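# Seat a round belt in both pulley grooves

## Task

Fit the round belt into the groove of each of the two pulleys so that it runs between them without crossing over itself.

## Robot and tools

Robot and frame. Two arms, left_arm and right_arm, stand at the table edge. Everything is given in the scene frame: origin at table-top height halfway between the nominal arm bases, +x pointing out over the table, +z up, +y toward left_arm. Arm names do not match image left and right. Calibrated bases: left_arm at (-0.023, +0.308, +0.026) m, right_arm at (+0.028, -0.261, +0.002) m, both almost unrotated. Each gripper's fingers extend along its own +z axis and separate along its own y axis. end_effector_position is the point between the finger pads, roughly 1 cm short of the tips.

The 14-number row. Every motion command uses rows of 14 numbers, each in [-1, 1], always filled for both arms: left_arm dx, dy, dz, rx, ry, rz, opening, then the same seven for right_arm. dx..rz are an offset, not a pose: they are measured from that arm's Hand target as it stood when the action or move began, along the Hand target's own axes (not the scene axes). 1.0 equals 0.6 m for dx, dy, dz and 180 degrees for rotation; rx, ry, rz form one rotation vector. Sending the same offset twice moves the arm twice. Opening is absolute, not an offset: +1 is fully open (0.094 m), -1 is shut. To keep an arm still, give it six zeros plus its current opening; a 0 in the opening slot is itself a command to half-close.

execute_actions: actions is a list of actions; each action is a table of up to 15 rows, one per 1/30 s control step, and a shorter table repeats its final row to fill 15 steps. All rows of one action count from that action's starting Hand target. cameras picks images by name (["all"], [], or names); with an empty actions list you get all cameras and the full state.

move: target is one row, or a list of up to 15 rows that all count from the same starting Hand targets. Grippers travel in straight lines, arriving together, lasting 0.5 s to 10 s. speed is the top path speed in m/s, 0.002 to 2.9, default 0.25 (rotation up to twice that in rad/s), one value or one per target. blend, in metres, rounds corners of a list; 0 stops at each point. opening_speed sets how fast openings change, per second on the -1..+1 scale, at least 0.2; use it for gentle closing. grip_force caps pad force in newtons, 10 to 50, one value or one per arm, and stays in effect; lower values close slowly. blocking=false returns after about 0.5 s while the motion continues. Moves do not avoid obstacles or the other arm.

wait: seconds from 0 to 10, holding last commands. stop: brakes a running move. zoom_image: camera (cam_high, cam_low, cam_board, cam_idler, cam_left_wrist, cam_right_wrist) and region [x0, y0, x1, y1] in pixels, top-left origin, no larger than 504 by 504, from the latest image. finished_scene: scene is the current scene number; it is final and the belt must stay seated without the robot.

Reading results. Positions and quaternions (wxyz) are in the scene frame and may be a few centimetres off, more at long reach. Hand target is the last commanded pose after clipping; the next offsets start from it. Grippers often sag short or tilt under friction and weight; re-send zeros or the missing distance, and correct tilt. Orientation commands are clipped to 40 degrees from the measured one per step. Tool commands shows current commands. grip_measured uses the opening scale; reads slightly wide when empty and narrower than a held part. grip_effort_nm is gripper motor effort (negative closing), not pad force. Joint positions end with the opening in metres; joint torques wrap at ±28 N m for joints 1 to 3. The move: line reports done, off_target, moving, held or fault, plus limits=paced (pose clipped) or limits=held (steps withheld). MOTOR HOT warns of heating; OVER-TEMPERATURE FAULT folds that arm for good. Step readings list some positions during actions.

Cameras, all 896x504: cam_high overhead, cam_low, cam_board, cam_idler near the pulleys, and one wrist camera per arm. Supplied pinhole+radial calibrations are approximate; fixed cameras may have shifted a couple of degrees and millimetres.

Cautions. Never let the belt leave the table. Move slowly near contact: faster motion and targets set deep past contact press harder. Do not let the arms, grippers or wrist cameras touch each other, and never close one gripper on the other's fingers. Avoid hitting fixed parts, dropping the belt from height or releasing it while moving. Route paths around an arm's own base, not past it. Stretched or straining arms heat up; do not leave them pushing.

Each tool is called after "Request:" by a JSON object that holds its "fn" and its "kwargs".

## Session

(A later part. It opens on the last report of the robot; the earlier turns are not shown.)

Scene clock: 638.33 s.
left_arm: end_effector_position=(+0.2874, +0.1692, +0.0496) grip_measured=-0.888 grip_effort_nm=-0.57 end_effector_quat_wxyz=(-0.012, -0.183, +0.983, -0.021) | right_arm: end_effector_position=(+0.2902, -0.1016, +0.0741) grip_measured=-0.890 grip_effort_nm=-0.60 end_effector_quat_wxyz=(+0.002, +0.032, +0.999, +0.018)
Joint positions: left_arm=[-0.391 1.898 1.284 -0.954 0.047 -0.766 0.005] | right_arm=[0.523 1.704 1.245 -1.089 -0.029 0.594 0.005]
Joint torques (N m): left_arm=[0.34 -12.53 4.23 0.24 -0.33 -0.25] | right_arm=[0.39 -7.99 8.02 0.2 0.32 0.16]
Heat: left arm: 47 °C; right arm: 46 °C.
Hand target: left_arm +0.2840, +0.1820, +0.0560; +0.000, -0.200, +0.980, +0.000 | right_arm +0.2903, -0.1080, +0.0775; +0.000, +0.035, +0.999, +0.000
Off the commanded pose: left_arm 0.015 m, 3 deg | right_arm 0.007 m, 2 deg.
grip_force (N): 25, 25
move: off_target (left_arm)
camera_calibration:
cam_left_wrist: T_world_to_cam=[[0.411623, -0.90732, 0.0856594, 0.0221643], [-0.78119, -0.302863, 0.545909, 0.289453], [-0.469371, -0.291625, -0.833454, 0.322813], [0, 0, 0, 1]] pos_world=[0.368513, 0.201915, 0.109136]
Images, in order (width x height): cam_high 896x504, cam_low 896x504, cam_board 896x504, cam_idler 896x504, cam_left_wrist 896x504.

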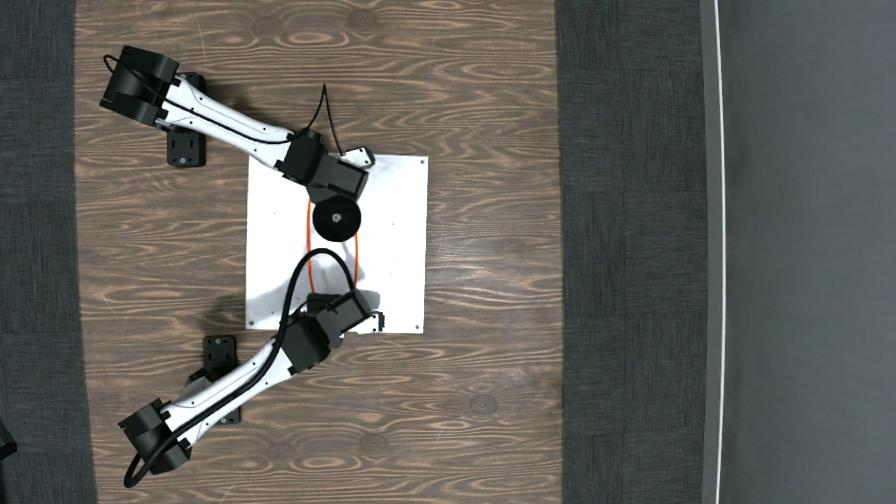

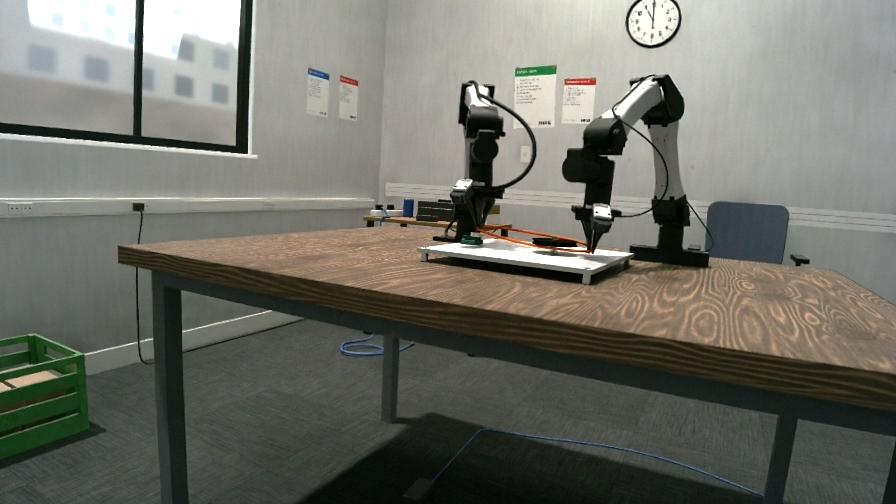

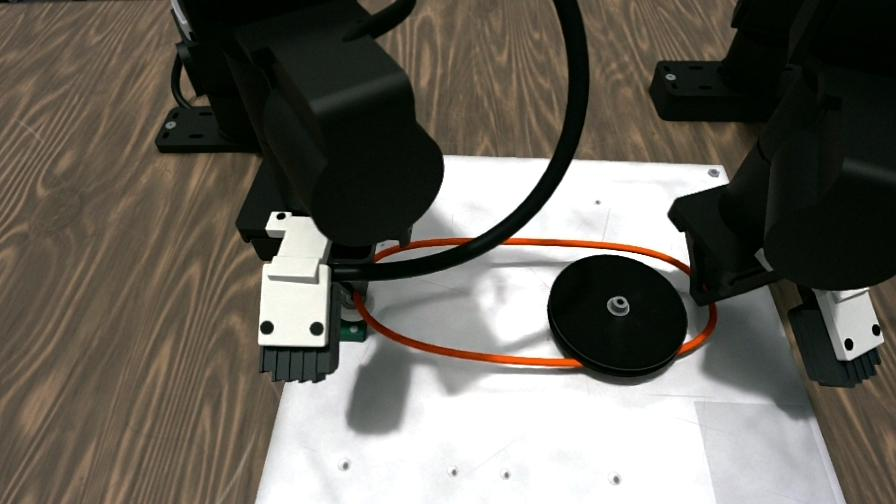

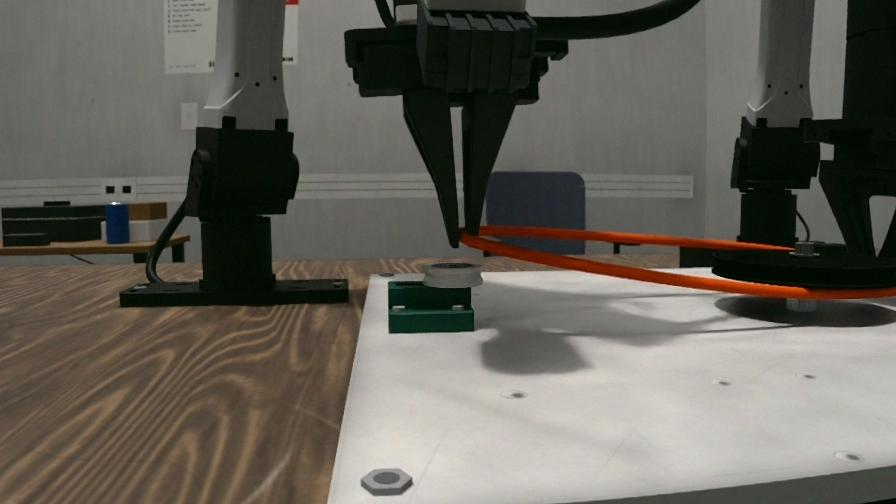

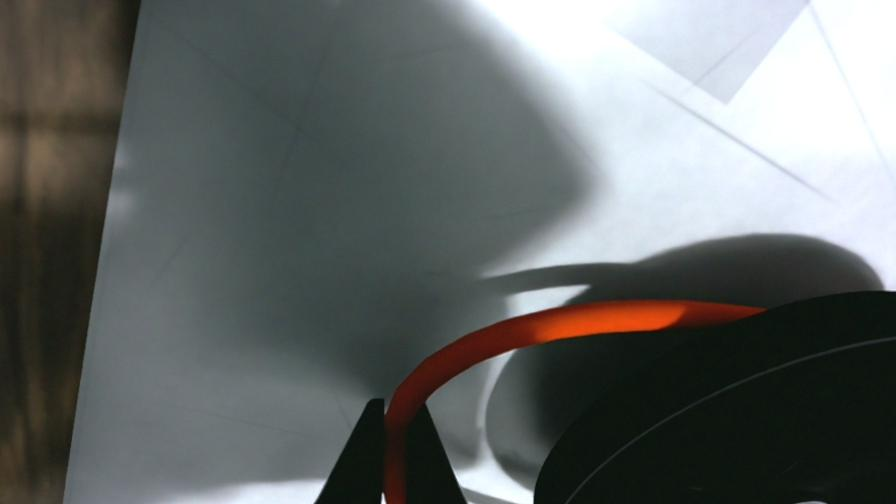

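Request:
{"fn": "move", "kwargs": {"target": [[-0.0276,-0.0118,0,0,0,0.044,-1, 0.0023,0.0333,0,0,0,0,-1],[-0.0276,-0.0118,-0.012,0,0,0.044,-1, 0.0023,0.0333,0,0,0,0,-1]], "speed": 0.06, "cameras": ["cam_high","cam_low","cam_board","cam_idler","cam_left_wrist"]}}

Request:
{"fn": "zoom_image", "kwargs": {"camera": "cam_low", "region": [440, 200, 630, 290]}}

Request:
{"fn": "zoom_image", "kwargs": {"camera": "cam_idler", "region": [640, 180, 896, 340]}}

Request:
{"fn": "zoom_image", "kwargs": {"camera": "cam_high", "region": [240, 140, 440, 340]}}

Scene clock: 663.37 s.
left_arm: end_effector_position=(+0.2991, +0.1696, +0.0626) grip_measured=-0.888 grip_effort_nm=-0.58 end_effector_quat_wxyz=(+0.000, -0.131, +0.991, -0.027) | right_arm: end_effector_position=(+0.2891, -0.0840, +0.0767) grip_measured=-0.890 grip_effort_nm=-0.60 end_effector_quat_wxyz=(+0.003, +0.032, +0.999, +0.020)
Joint positions: left_arm=[-0.378 1.898 1.338 -0.984 0.046 -0.647 0.005] | right_arm=[0.573 1.73 1.286 -1.099 -0.029 0.643 0.005]
Joint torques (N m): left_arm=[0.8 -8.38 7.94 0.02 -0.28 0.22] | right_arm=[0.77 -7.01 8.47 0.13 0.32 0.21]
Heat: left arm: 52 °C; right arm: 45 °C.
Hand target: left_arm +0.3020, +0.1818, +0.0633; +0.000, -0.131, +0.991, +0.000 | right_arm +0.2904, -0.0880, +0.0775; +0.000, +0.035, +0.999, +0.000
Off the commanded pose: left_arm 0.013 m, 3 deg | right_arm 0.004 m, 2 deg.
grip_force (N): 25, 25
move: off_target (left_arm)
camera_calibration:
cam_left_wrist: T_world_to_cam=[[0.31199, -0.944425, 0.103556, 0.0515174], [-0.823518, -0.214462, 0.52519, 0.290628], [-0.473793, -0.249134, -0.844661, 0.334205], [0, 0, 0, 1]] pos_world=[0.381609, 0.194245, 0.12432]
Images, in order (width x height): cam_high 896x504, cam_low 896x504, cam_board 896x504, cam_idler 896x504, cam_left_wrist 896x504.

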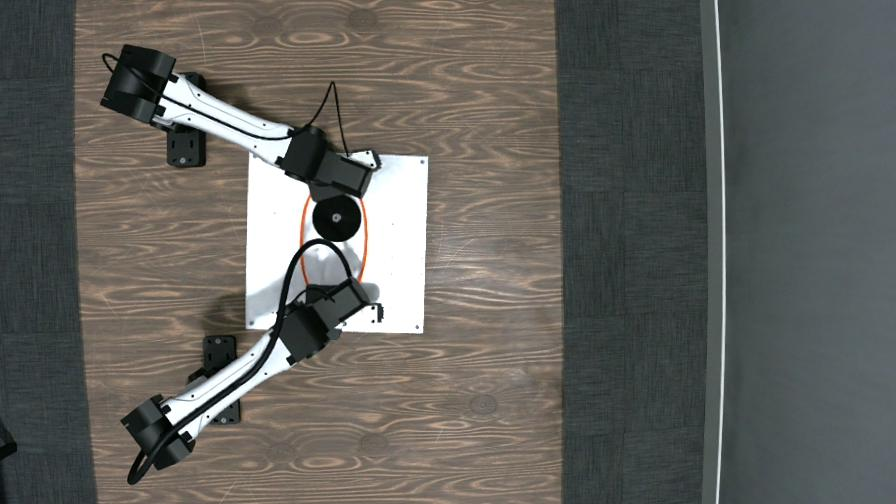

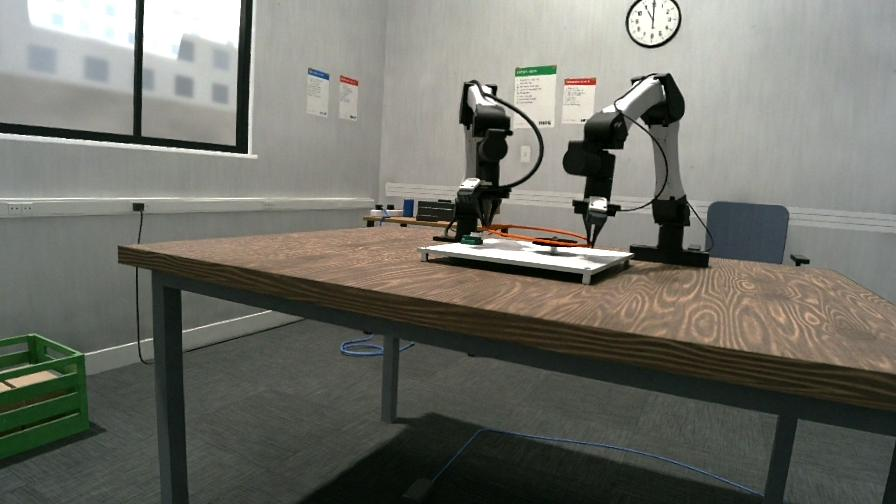

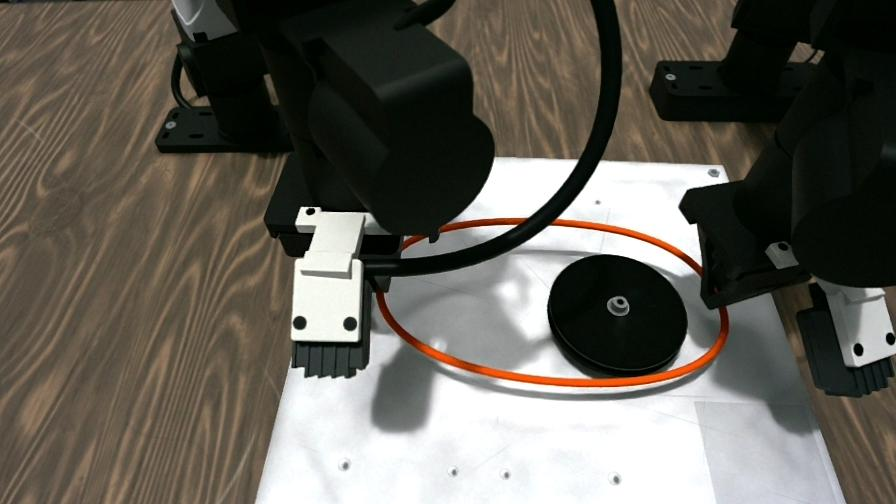

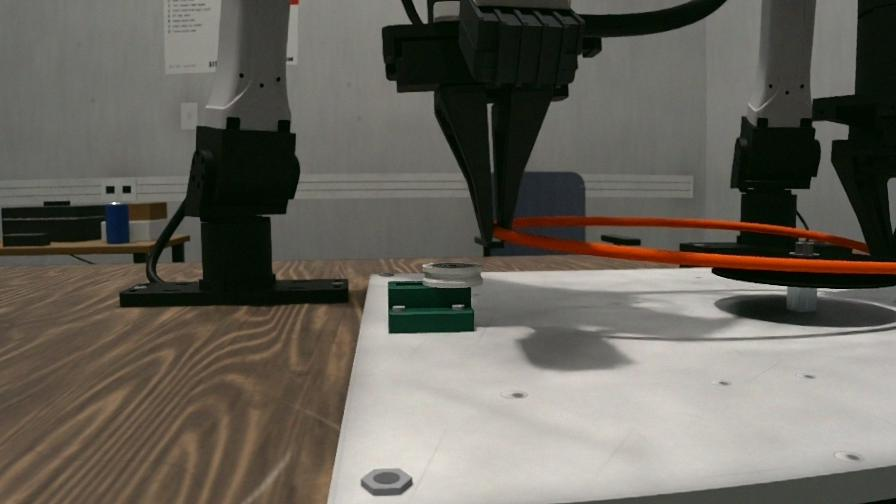

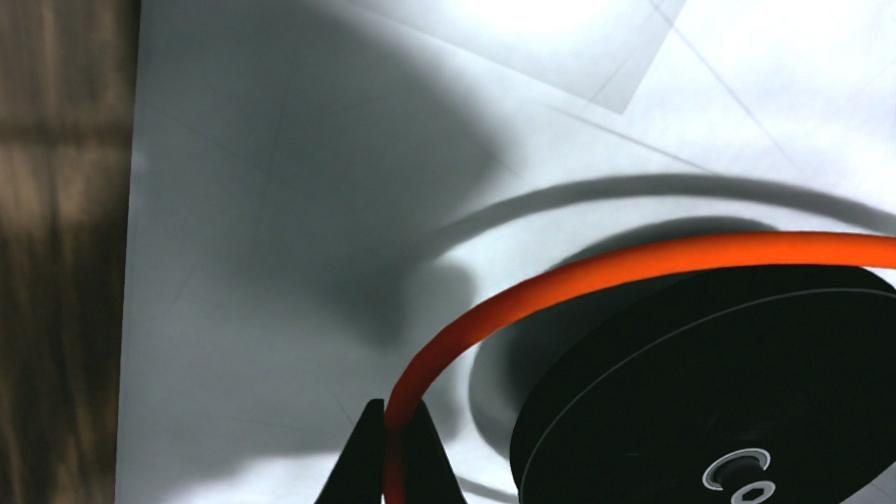

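Scaled by 2.653 from the camera's 896x504 image, which has a finer 1280x720 frame.

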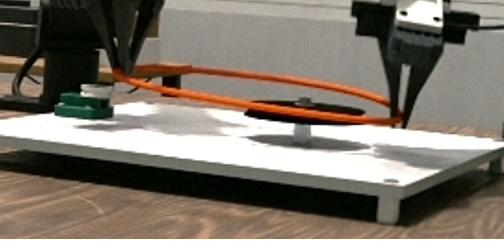

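Scaled by 1.969 from the camera's 896x504 image, which has a finer 1280x720 frame.

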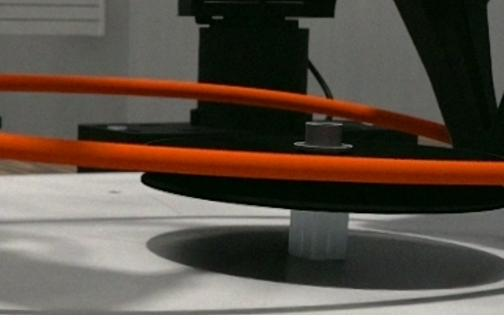

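Scaled by 2.520 from the camera's 896x504 image, which has a finer 1280x720 frame.

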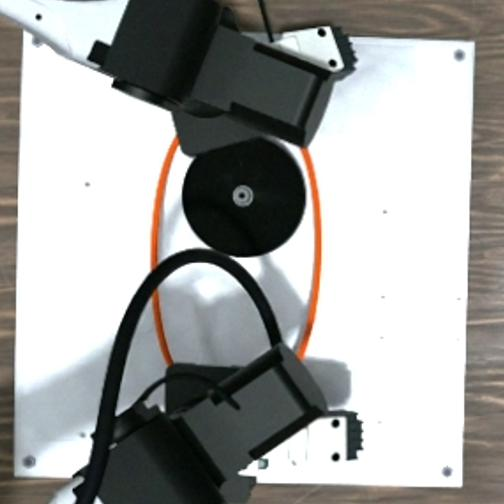

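Request:
{"fn": "move", "kwargs": {"target": [-0.0048,-0.0013,0.0255,0,0,0,-1, 0,0,0.0258,0,0,0,-1], "speed": 0.06, "cameras": ["cam_high","cam_low","cam_idler","cam_right_wrist"]}}

Request:
{"fn": "zoom_image", "kwargs": {"camera": "cam_low", "region": [440, 200, 630, 290]}}

Request:
{"fn": "zoom_image", "kwargs": {"camera": "cam_idler", "region": [640, 180, 896, 340]}}

Request:
{"fn": "zoom_image", "kwargs": {"camera": "cam_high", "region": [240, 140, 440, 340]}}

Scene clock: 681.20 s.
left_arm: end_effector_position=(+0.2978, +0.1714, +0.0548) grip_measured=-0.888 grip_effort_nm=-0.58 end_effector_quat_wxyz=(-0.010, -0.132, +0.991, -0.021) | right_arm: end_effector_position=(+0.2918, -0.0822, +0.0727) grip_measured=-0.890 grip_effort_nm=-0.60 end_effector_quat_wxyz=(+0.003, +0.032, +0.999, +0.020)
Joint positions: left_arm=[-0.375 1.922 1.338 -0.984 0.046 -0.644 0.005] | right_arm=[0.573 1.744 1.286 -1.084 -0.029 0.643 0.005]
Joint torques (N m): left_arm=[0.31 -7.8 6.06 0.47 -0.25 0.18] | right_arm=[0.77 -7.17 4.48 0.58 0.32 0.22]
Heat: left arm: 49 °C; right arm: 43 °C.
Hand target: left_arm +0.3051, +0.1819, +0.0479; +0.000, -0.132, +0.991, +0.000 | right_arm +0.2904, -0.0880, +0.0621; +0.000, +0.035, +0.999, +0.000
Off the commanded pose: left_arm 0.014 m, 3 deg | right_arm 0.012 m, 2 deg.
grip_force (N): 25, 25
move: off_target (left_arm, right_arm)
camera_calibration:
cam_right_wrist: T_world_to_cam=[[-0.016518, -0.999825, 0.00881032, -0.0867809], [-0.842236, 0.0186622, 0.538786, 0.243574], [-0.538856, 0.00147927, -0.842397, 0.323997], [0, 0, 0, 1]] pos_world=[0.378302, -0.0917906, 0.142464]
Images, in order (width x height): cam_high 896x504, cam_low 896x504, cam_idler 896x504, cam_right_wrist 896x504.

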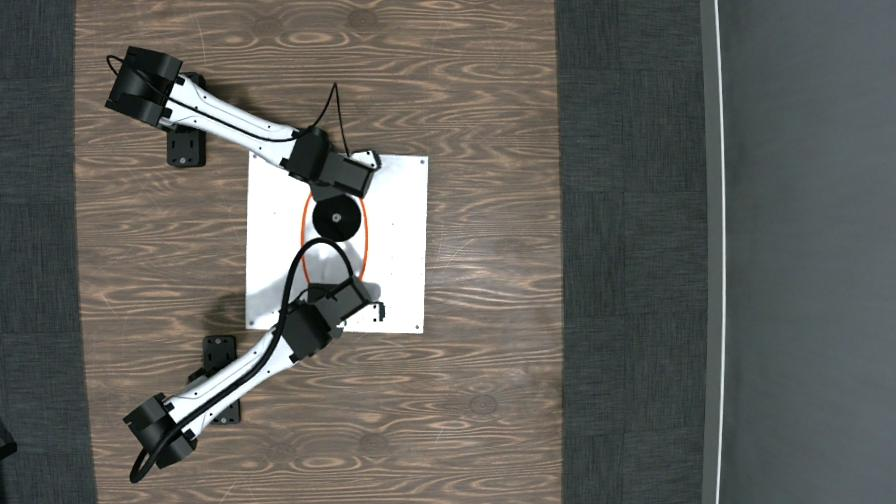

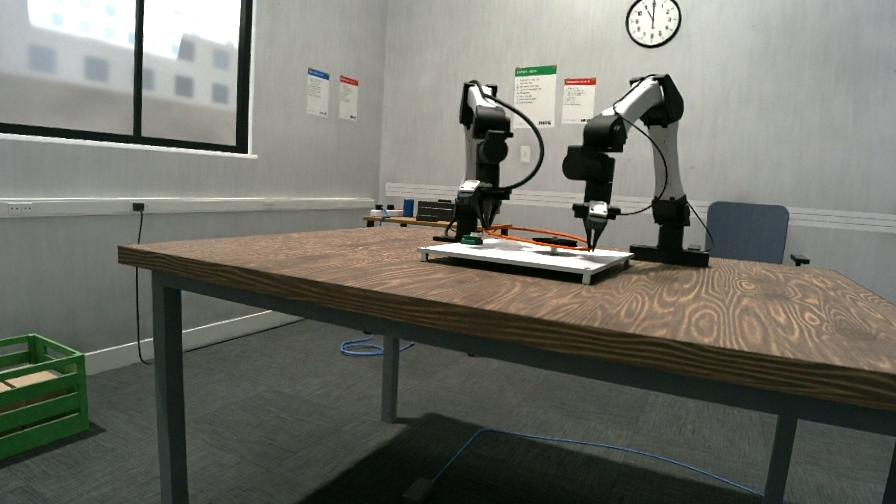

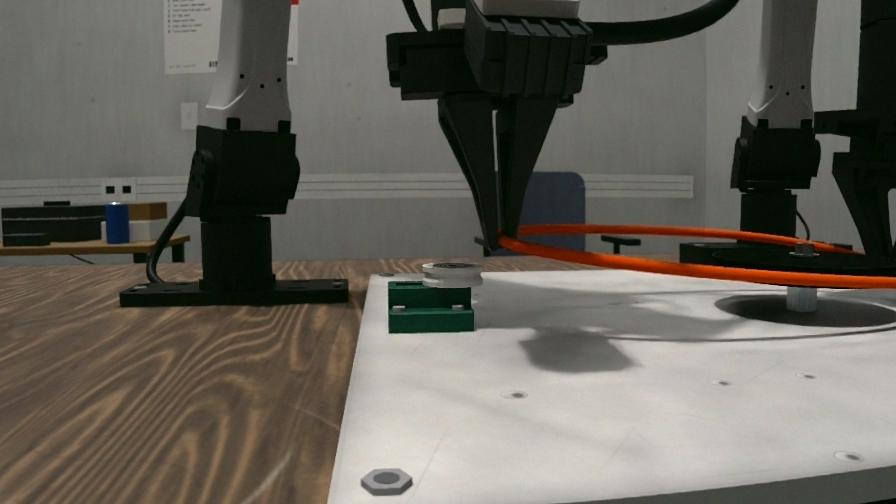

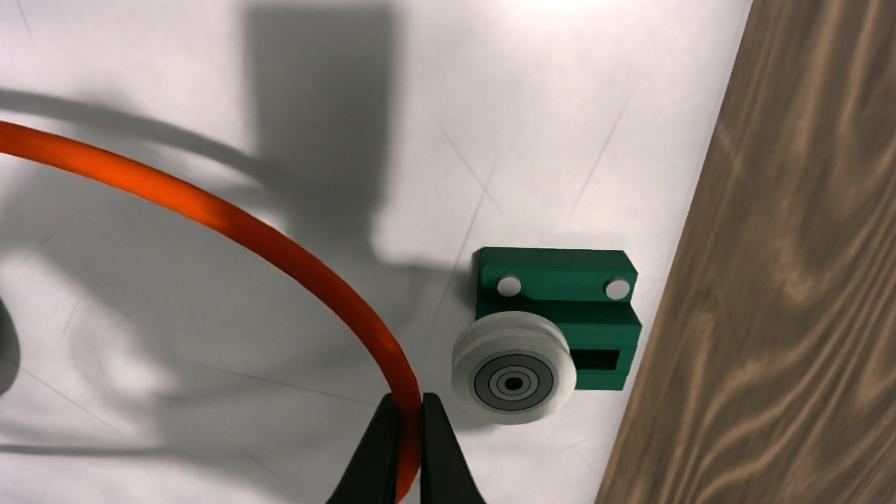

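Scaled by 2.653 from the camera's 896x504 image, which has a finer 1280x720 frame.

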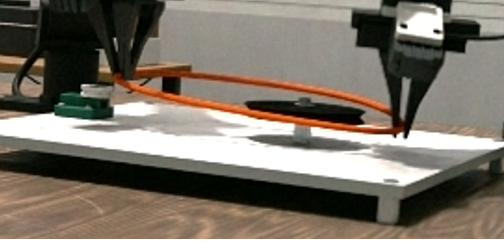

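Scaled by 1.969 from the camera's 896x504 image, which has a finer 1280x720 frame.

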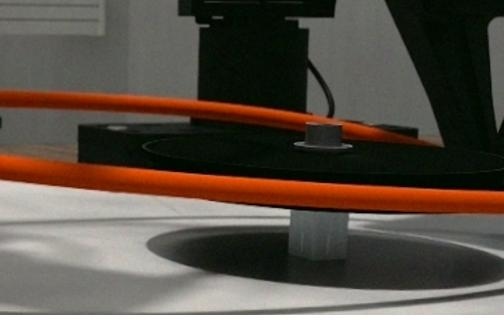

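Scaled by 2.520 from the camera's 896x504 image, which has a finer 1280x720 frame.

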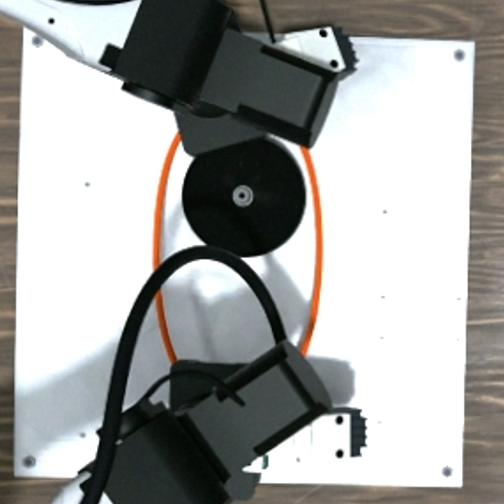

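Request:
{"fn": "move", "kwargs": {"target": [-0.0026,0.0097,0,0,0,0,-1, -0.0061,-0.0865,-0.0067,0,0,0,-1], "speed": 0.06, "cameras": ["cam_high","cam_low","cam_board","cam_idler","cam_left_wrist","cam_right_wrist"]}}

Request:
{"fn": "zoom_image", "kwargs": {"camera": "cam_low", "region": [440, 200, 630, 290]}}

Request:
{"fn": "zoom_image", "kwargs": {"camera": "cam_idler", "region": [640, 180, 896, 340]}}

Request:
{"fn": "zoom_image", "kwargs": {"camera": "cam_high", "region": [240, 140, 440, 340]}}

Scene clock: 696.70 s.
left_arm: end_effector_position=(+0.3072, +0.1650, +0.0553) grip_measured=-0.888 grip_effort_nm=-0.57 end_effector_quat_wxyz=(+0.005, -0.131, +0.991, -0.040) | right_arm: end_effector_position=(+0.2991, -0.1131, +0.0654) grip_measured=-0.890 grip_effort_nm=-0.60 end_effector_quat_wxyz=(+0.008, +0.032, +0.999, +0.037)
Joint positions: left_arm=[-0.372 1.922 1.338 -0.94 0.066 -0.641 0.005] | right_arm=[0.461 1.694 1.196 -1.023 -0.058 0.533 0.005]
Joint torques (N m): left_arm=[1.58 -8.64 5.38 0.21 -0.5 0.3] | right_arm=[-1.98 -11.04 4.1 0.11 0.57 -0.22]
Heat: left arm: 46 °C; right arm: 42 °C.
Hand target: left_arm +0.3051, +0.1879, +0.0479; +0.000, -0.132, +0.991, +0.000 | right_arm +0.2903, -0.1401, +0.0660; +0.000, +0.035, +0.999, +0.000
Off the commanded pose: left_arm 0.024 m, 5 deg | right_arm 0.028 m, 4 deg.
grip_force (N): 25, 25
move: off_target (left_arm, right_arm)
camera_calibration:
cam_left_wrist: T_world_to_cam=[[0.309806, -0.941589, 0.132025, 0.0441129], [-0.830095, -0.200145, 0.520466, 0.299979], [-0.463641, -0.270837, -0.843614, 0.331017], [0, 0, 0, 1]] pos_world=[0.388818, 0.191227, 0.117297]
cam_right_wrist: T_world_to_cam=[[-0.0178766, -0.999502, -0.0260108, -0.114714], [-0.847871, 0.00136678, 0.530201, 0.254547], [-0.529901, 0.031532, -0.847473, 0.322833], [0, 0, 0, 1]] pos_world=[0.384842, -0.125184, 0.135648]

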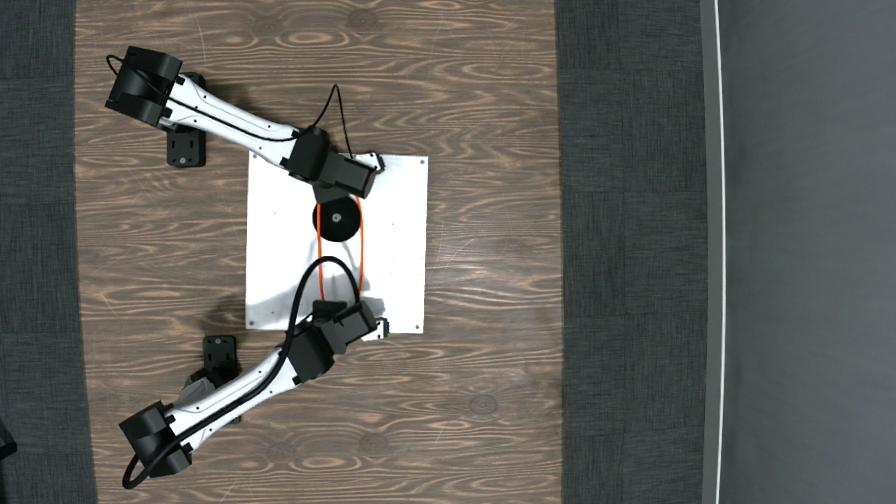

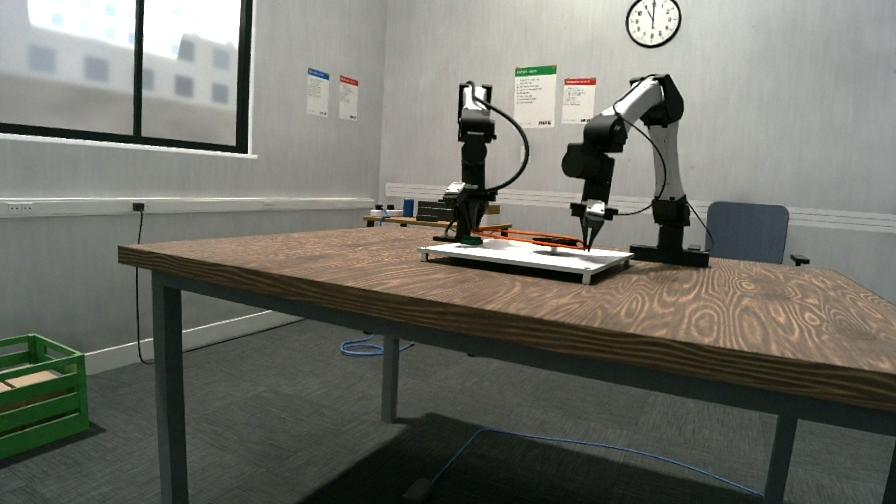

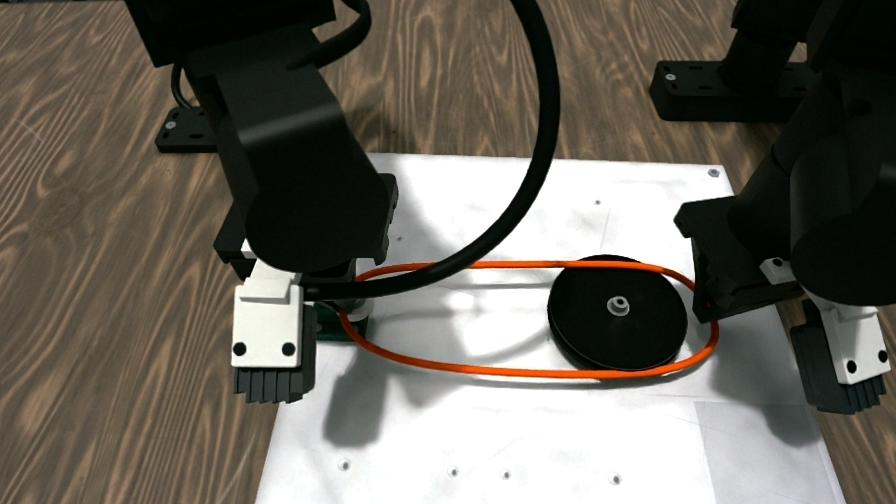

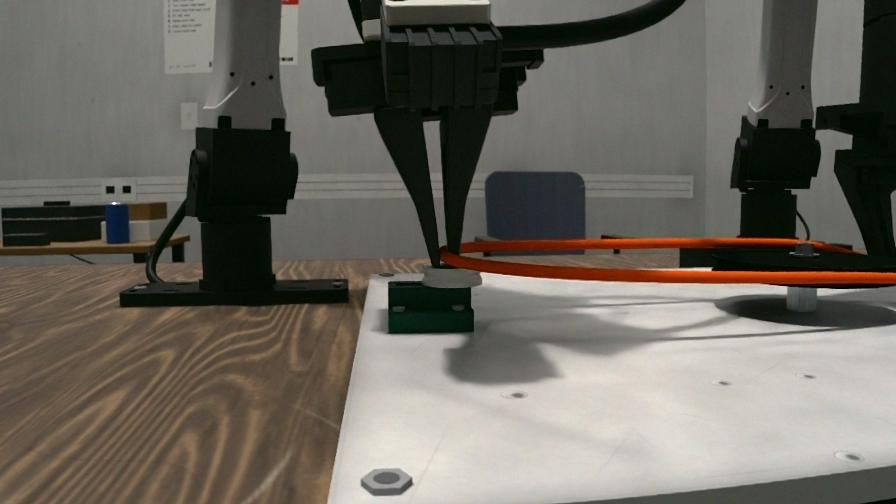

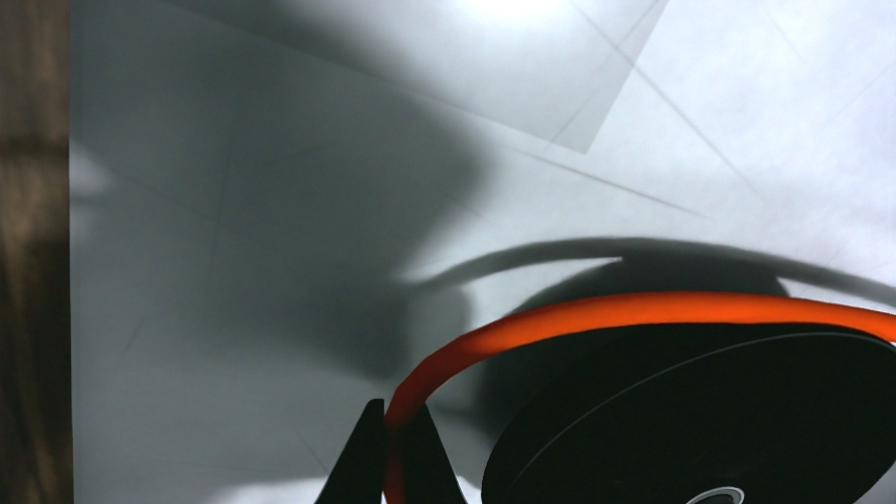

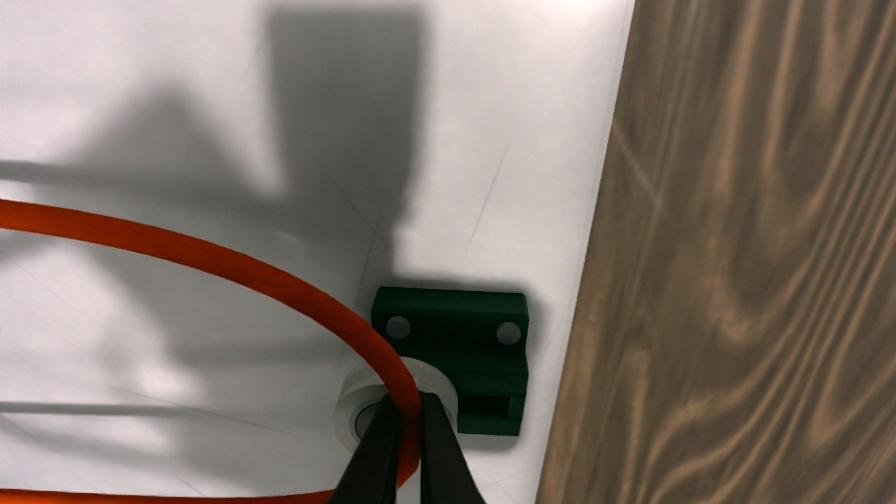

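Scaled by 2.653 from the camera's 896x504 image, which has a finer 1280x720 frame.

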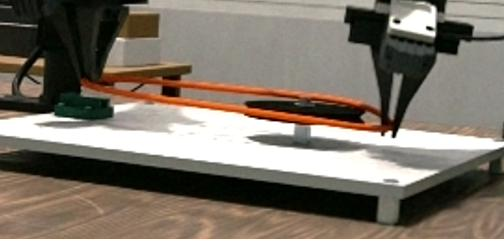

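Scaled by 1.969 from the camera's 896x504 image, which has a finer 1280x720 frame.

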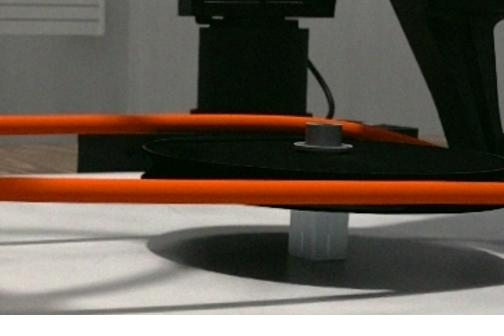

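Scaled by 2.520 from the camera's 896x504 image, which has a finer 1280x720 frame.

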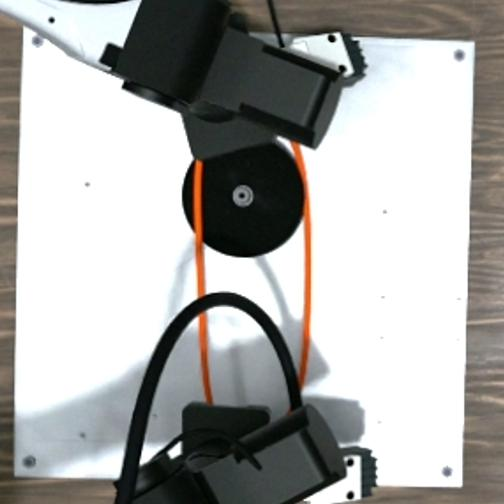

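Request:
{"fn": "move", "kwargs": {"target": [[0.0153,0.0007,0,0,0,0,-1, 0.018,0.0823,-0.0067,0,0,0,-1],[0.0153,0.0007,0,0,0,0,-1, 0.0173,0.024,0,0,0,0,-1]], "speed": 0.08, "cameras": ["cam_high","cam_board","cam_idler","cam_left_wrist","cam_right_wrist"]}}

Request:
{"fn": "zoom_image", "kwargs": {"camera": "cam_idler", "region": [640, 180, 896, 340]}}

Request:
{"fn": "zoom_image", "kwargs": {"camera": "cam_high", "region": [240, 140, 440, 340]}}

Request:
{"fn": "zoom_image", "kwargs": {"camera": "cam_board", "region": [520, 220, 780, 420]}}

Scene clock: 739.07 s.
left_arm: end_effector_position=(+0.2990, +0.1714, +0.0476) grip_measured=-0.888 grip_effort_nm=-0.58 end_effector_quat_wxyz=(-0.004, -0.131, +0.991, -0.026) | right_arm: end_effector_position=(+0.2862, -0.1028, +0.0653) grip_measured=-0.890 grip_effort_nm=-0.60 end_effector_quat_wxyz=(+0.000, +0.036, +0.999, +0.032)
Joint positions: left_arm=[-0.372 1.922 1.308 -0.938 0.049 -0.641 0.005] | right_arm=[0.512 1.686 1.188 -1.038 -0.055 0.591 0.005]
Joint torques (N m): left_arm=[0.43 -11.26 4.78 0.27 -0.37 0.12] | right_arm=[-1.25 -10.8 4.16 0.23 0.55 -0.18]
Heat: left arm: 44 °C; right arm: 45 °C.
Hand target: left_arm +0.2961, +0.1860, +0.0479; +0.000, -0.132, +0.991, +0.000 | right_arm +0.2810, -0.1249, +0.0660; +0.000, +0.035, +0.999, +0.000
Off the commanded pose: left_arm 0.015 m, 3 deg | right_arm 0.023 m, 4 deg.
grip_force (N): 25, 25
move: off_target (left_arm, right_arm)
camera_calibration:
cam_left_wrist: T_world_to_cam=[[0.312795, -0.944488, 0.100512, 0.054797], [-0.818878, -0.214541, 0.532364, 0.297018], [-0.481247, -0.248828, -0.840527, 0.323788], [0, 0, 0, 1]] pos_world=[0.381903, 0.196045, 0.108523]
cam_right_wrist: T_world_to_cam=[[-0.0253974, -0.999546, -0.0161835, -0.103238], [-0.838975, 0.0125091, 0.544026, 0.241367], [-0.543577, 0.0273944, -0.838912, 0.318536], [0, 0, 0, 1]] pos_world=[0.373028, -0.114937, 0.134244]
Images, in order (width x height): cam_high 896x504, cam_board 896x504, cam_idler 896x504, cam_left_wrist 896x504, cam_right_wrist 896x504.

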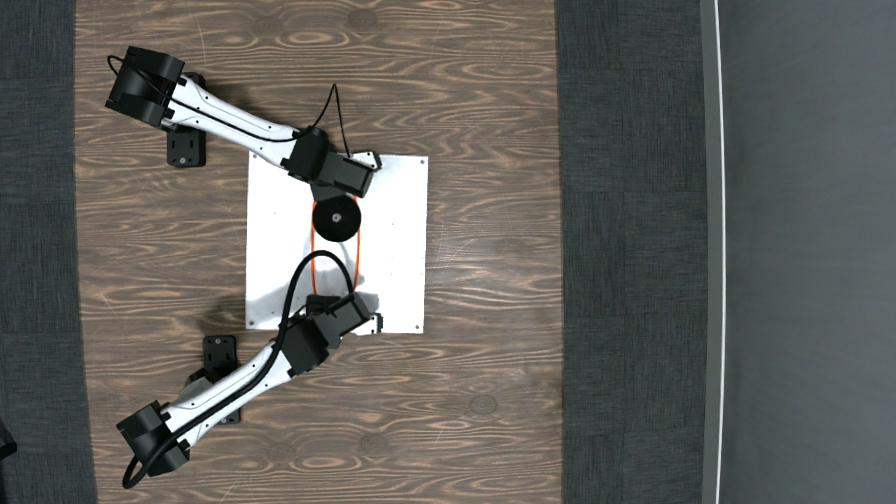

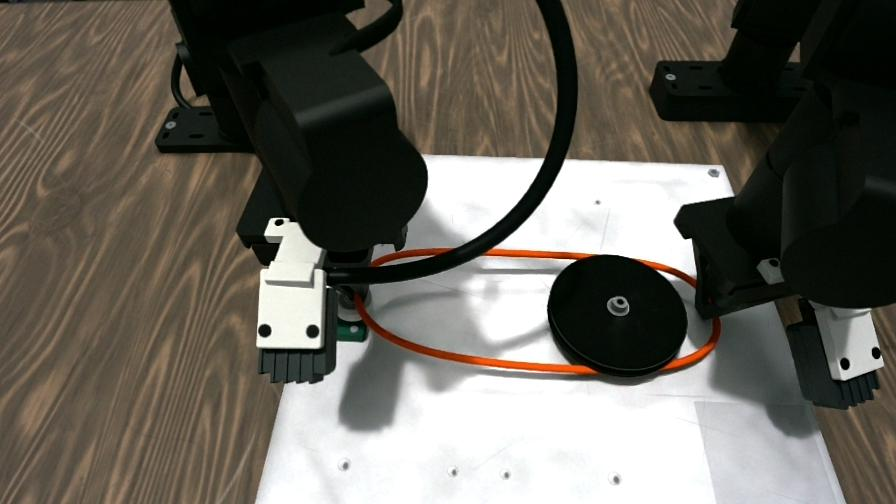

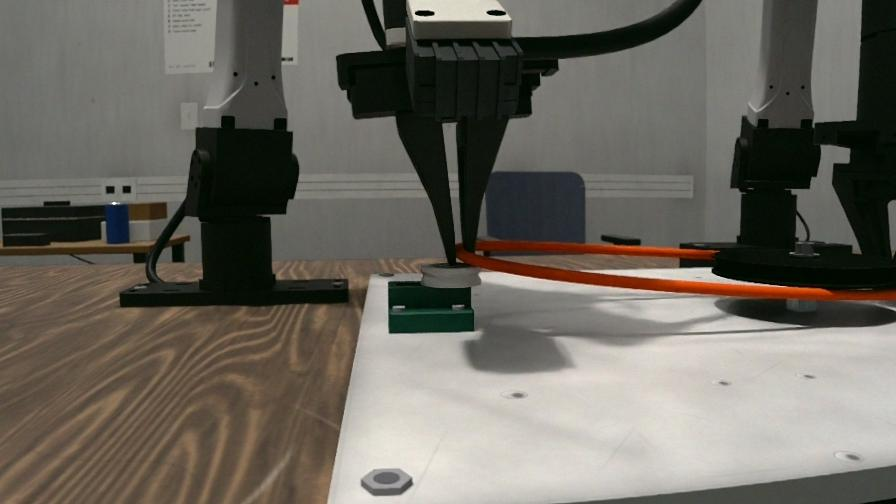

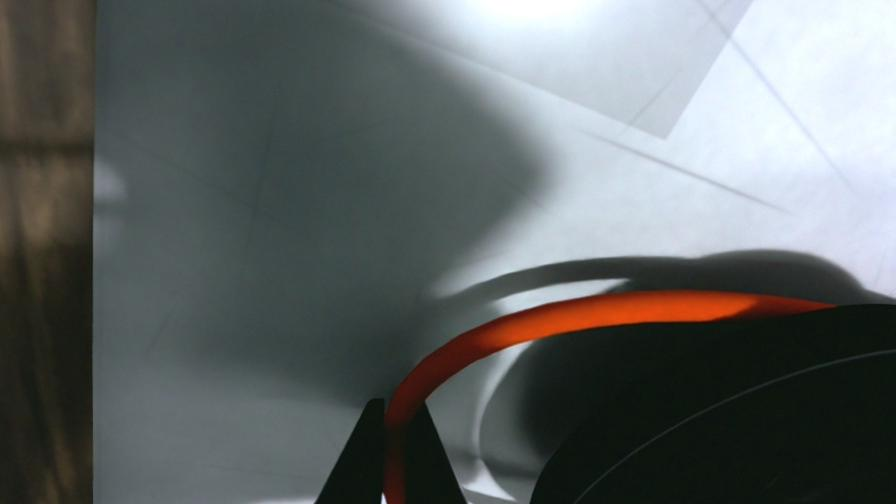

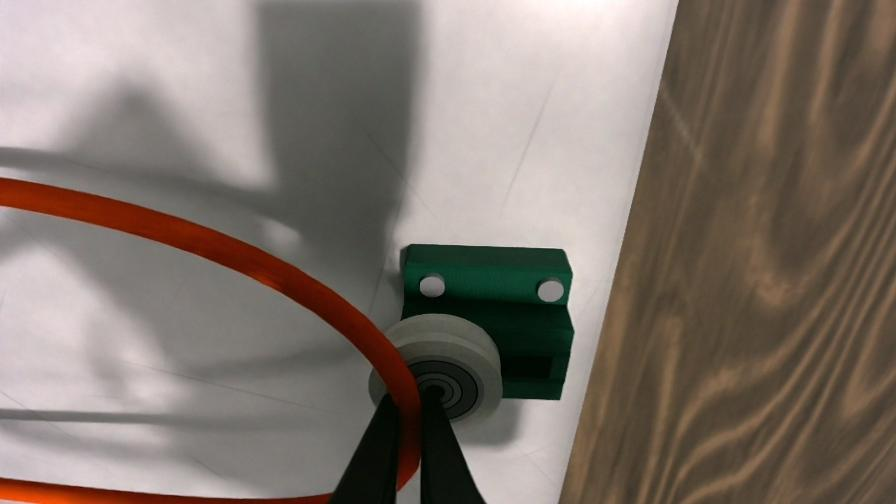

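Scaled by 1.969 from the camera's 896x504 image, which has a finer 1280x720 frame.

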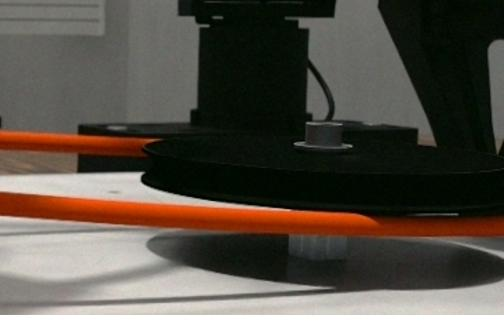

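Scaled by 2.520 from the camera's 896x504 image, which has a finer 1280x720 frame.

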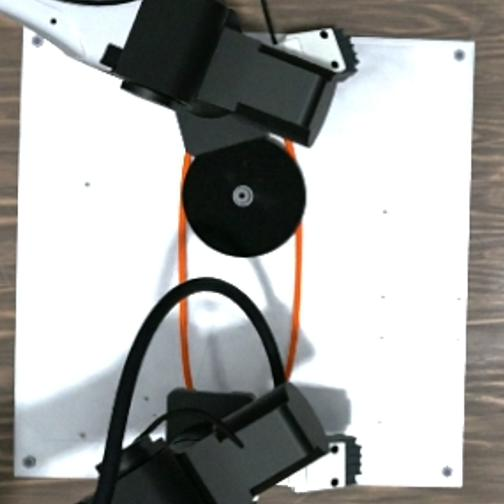

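Scaled by 1.938 from the camera's 896x504 image, which has a finer 1280x720 frame.

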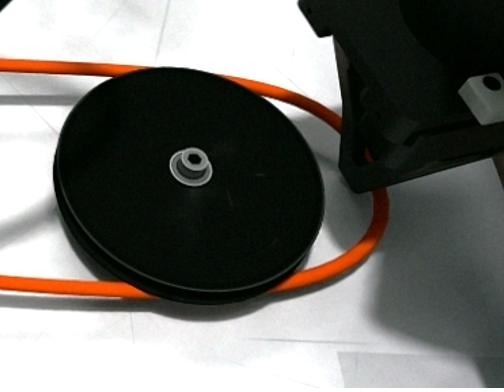

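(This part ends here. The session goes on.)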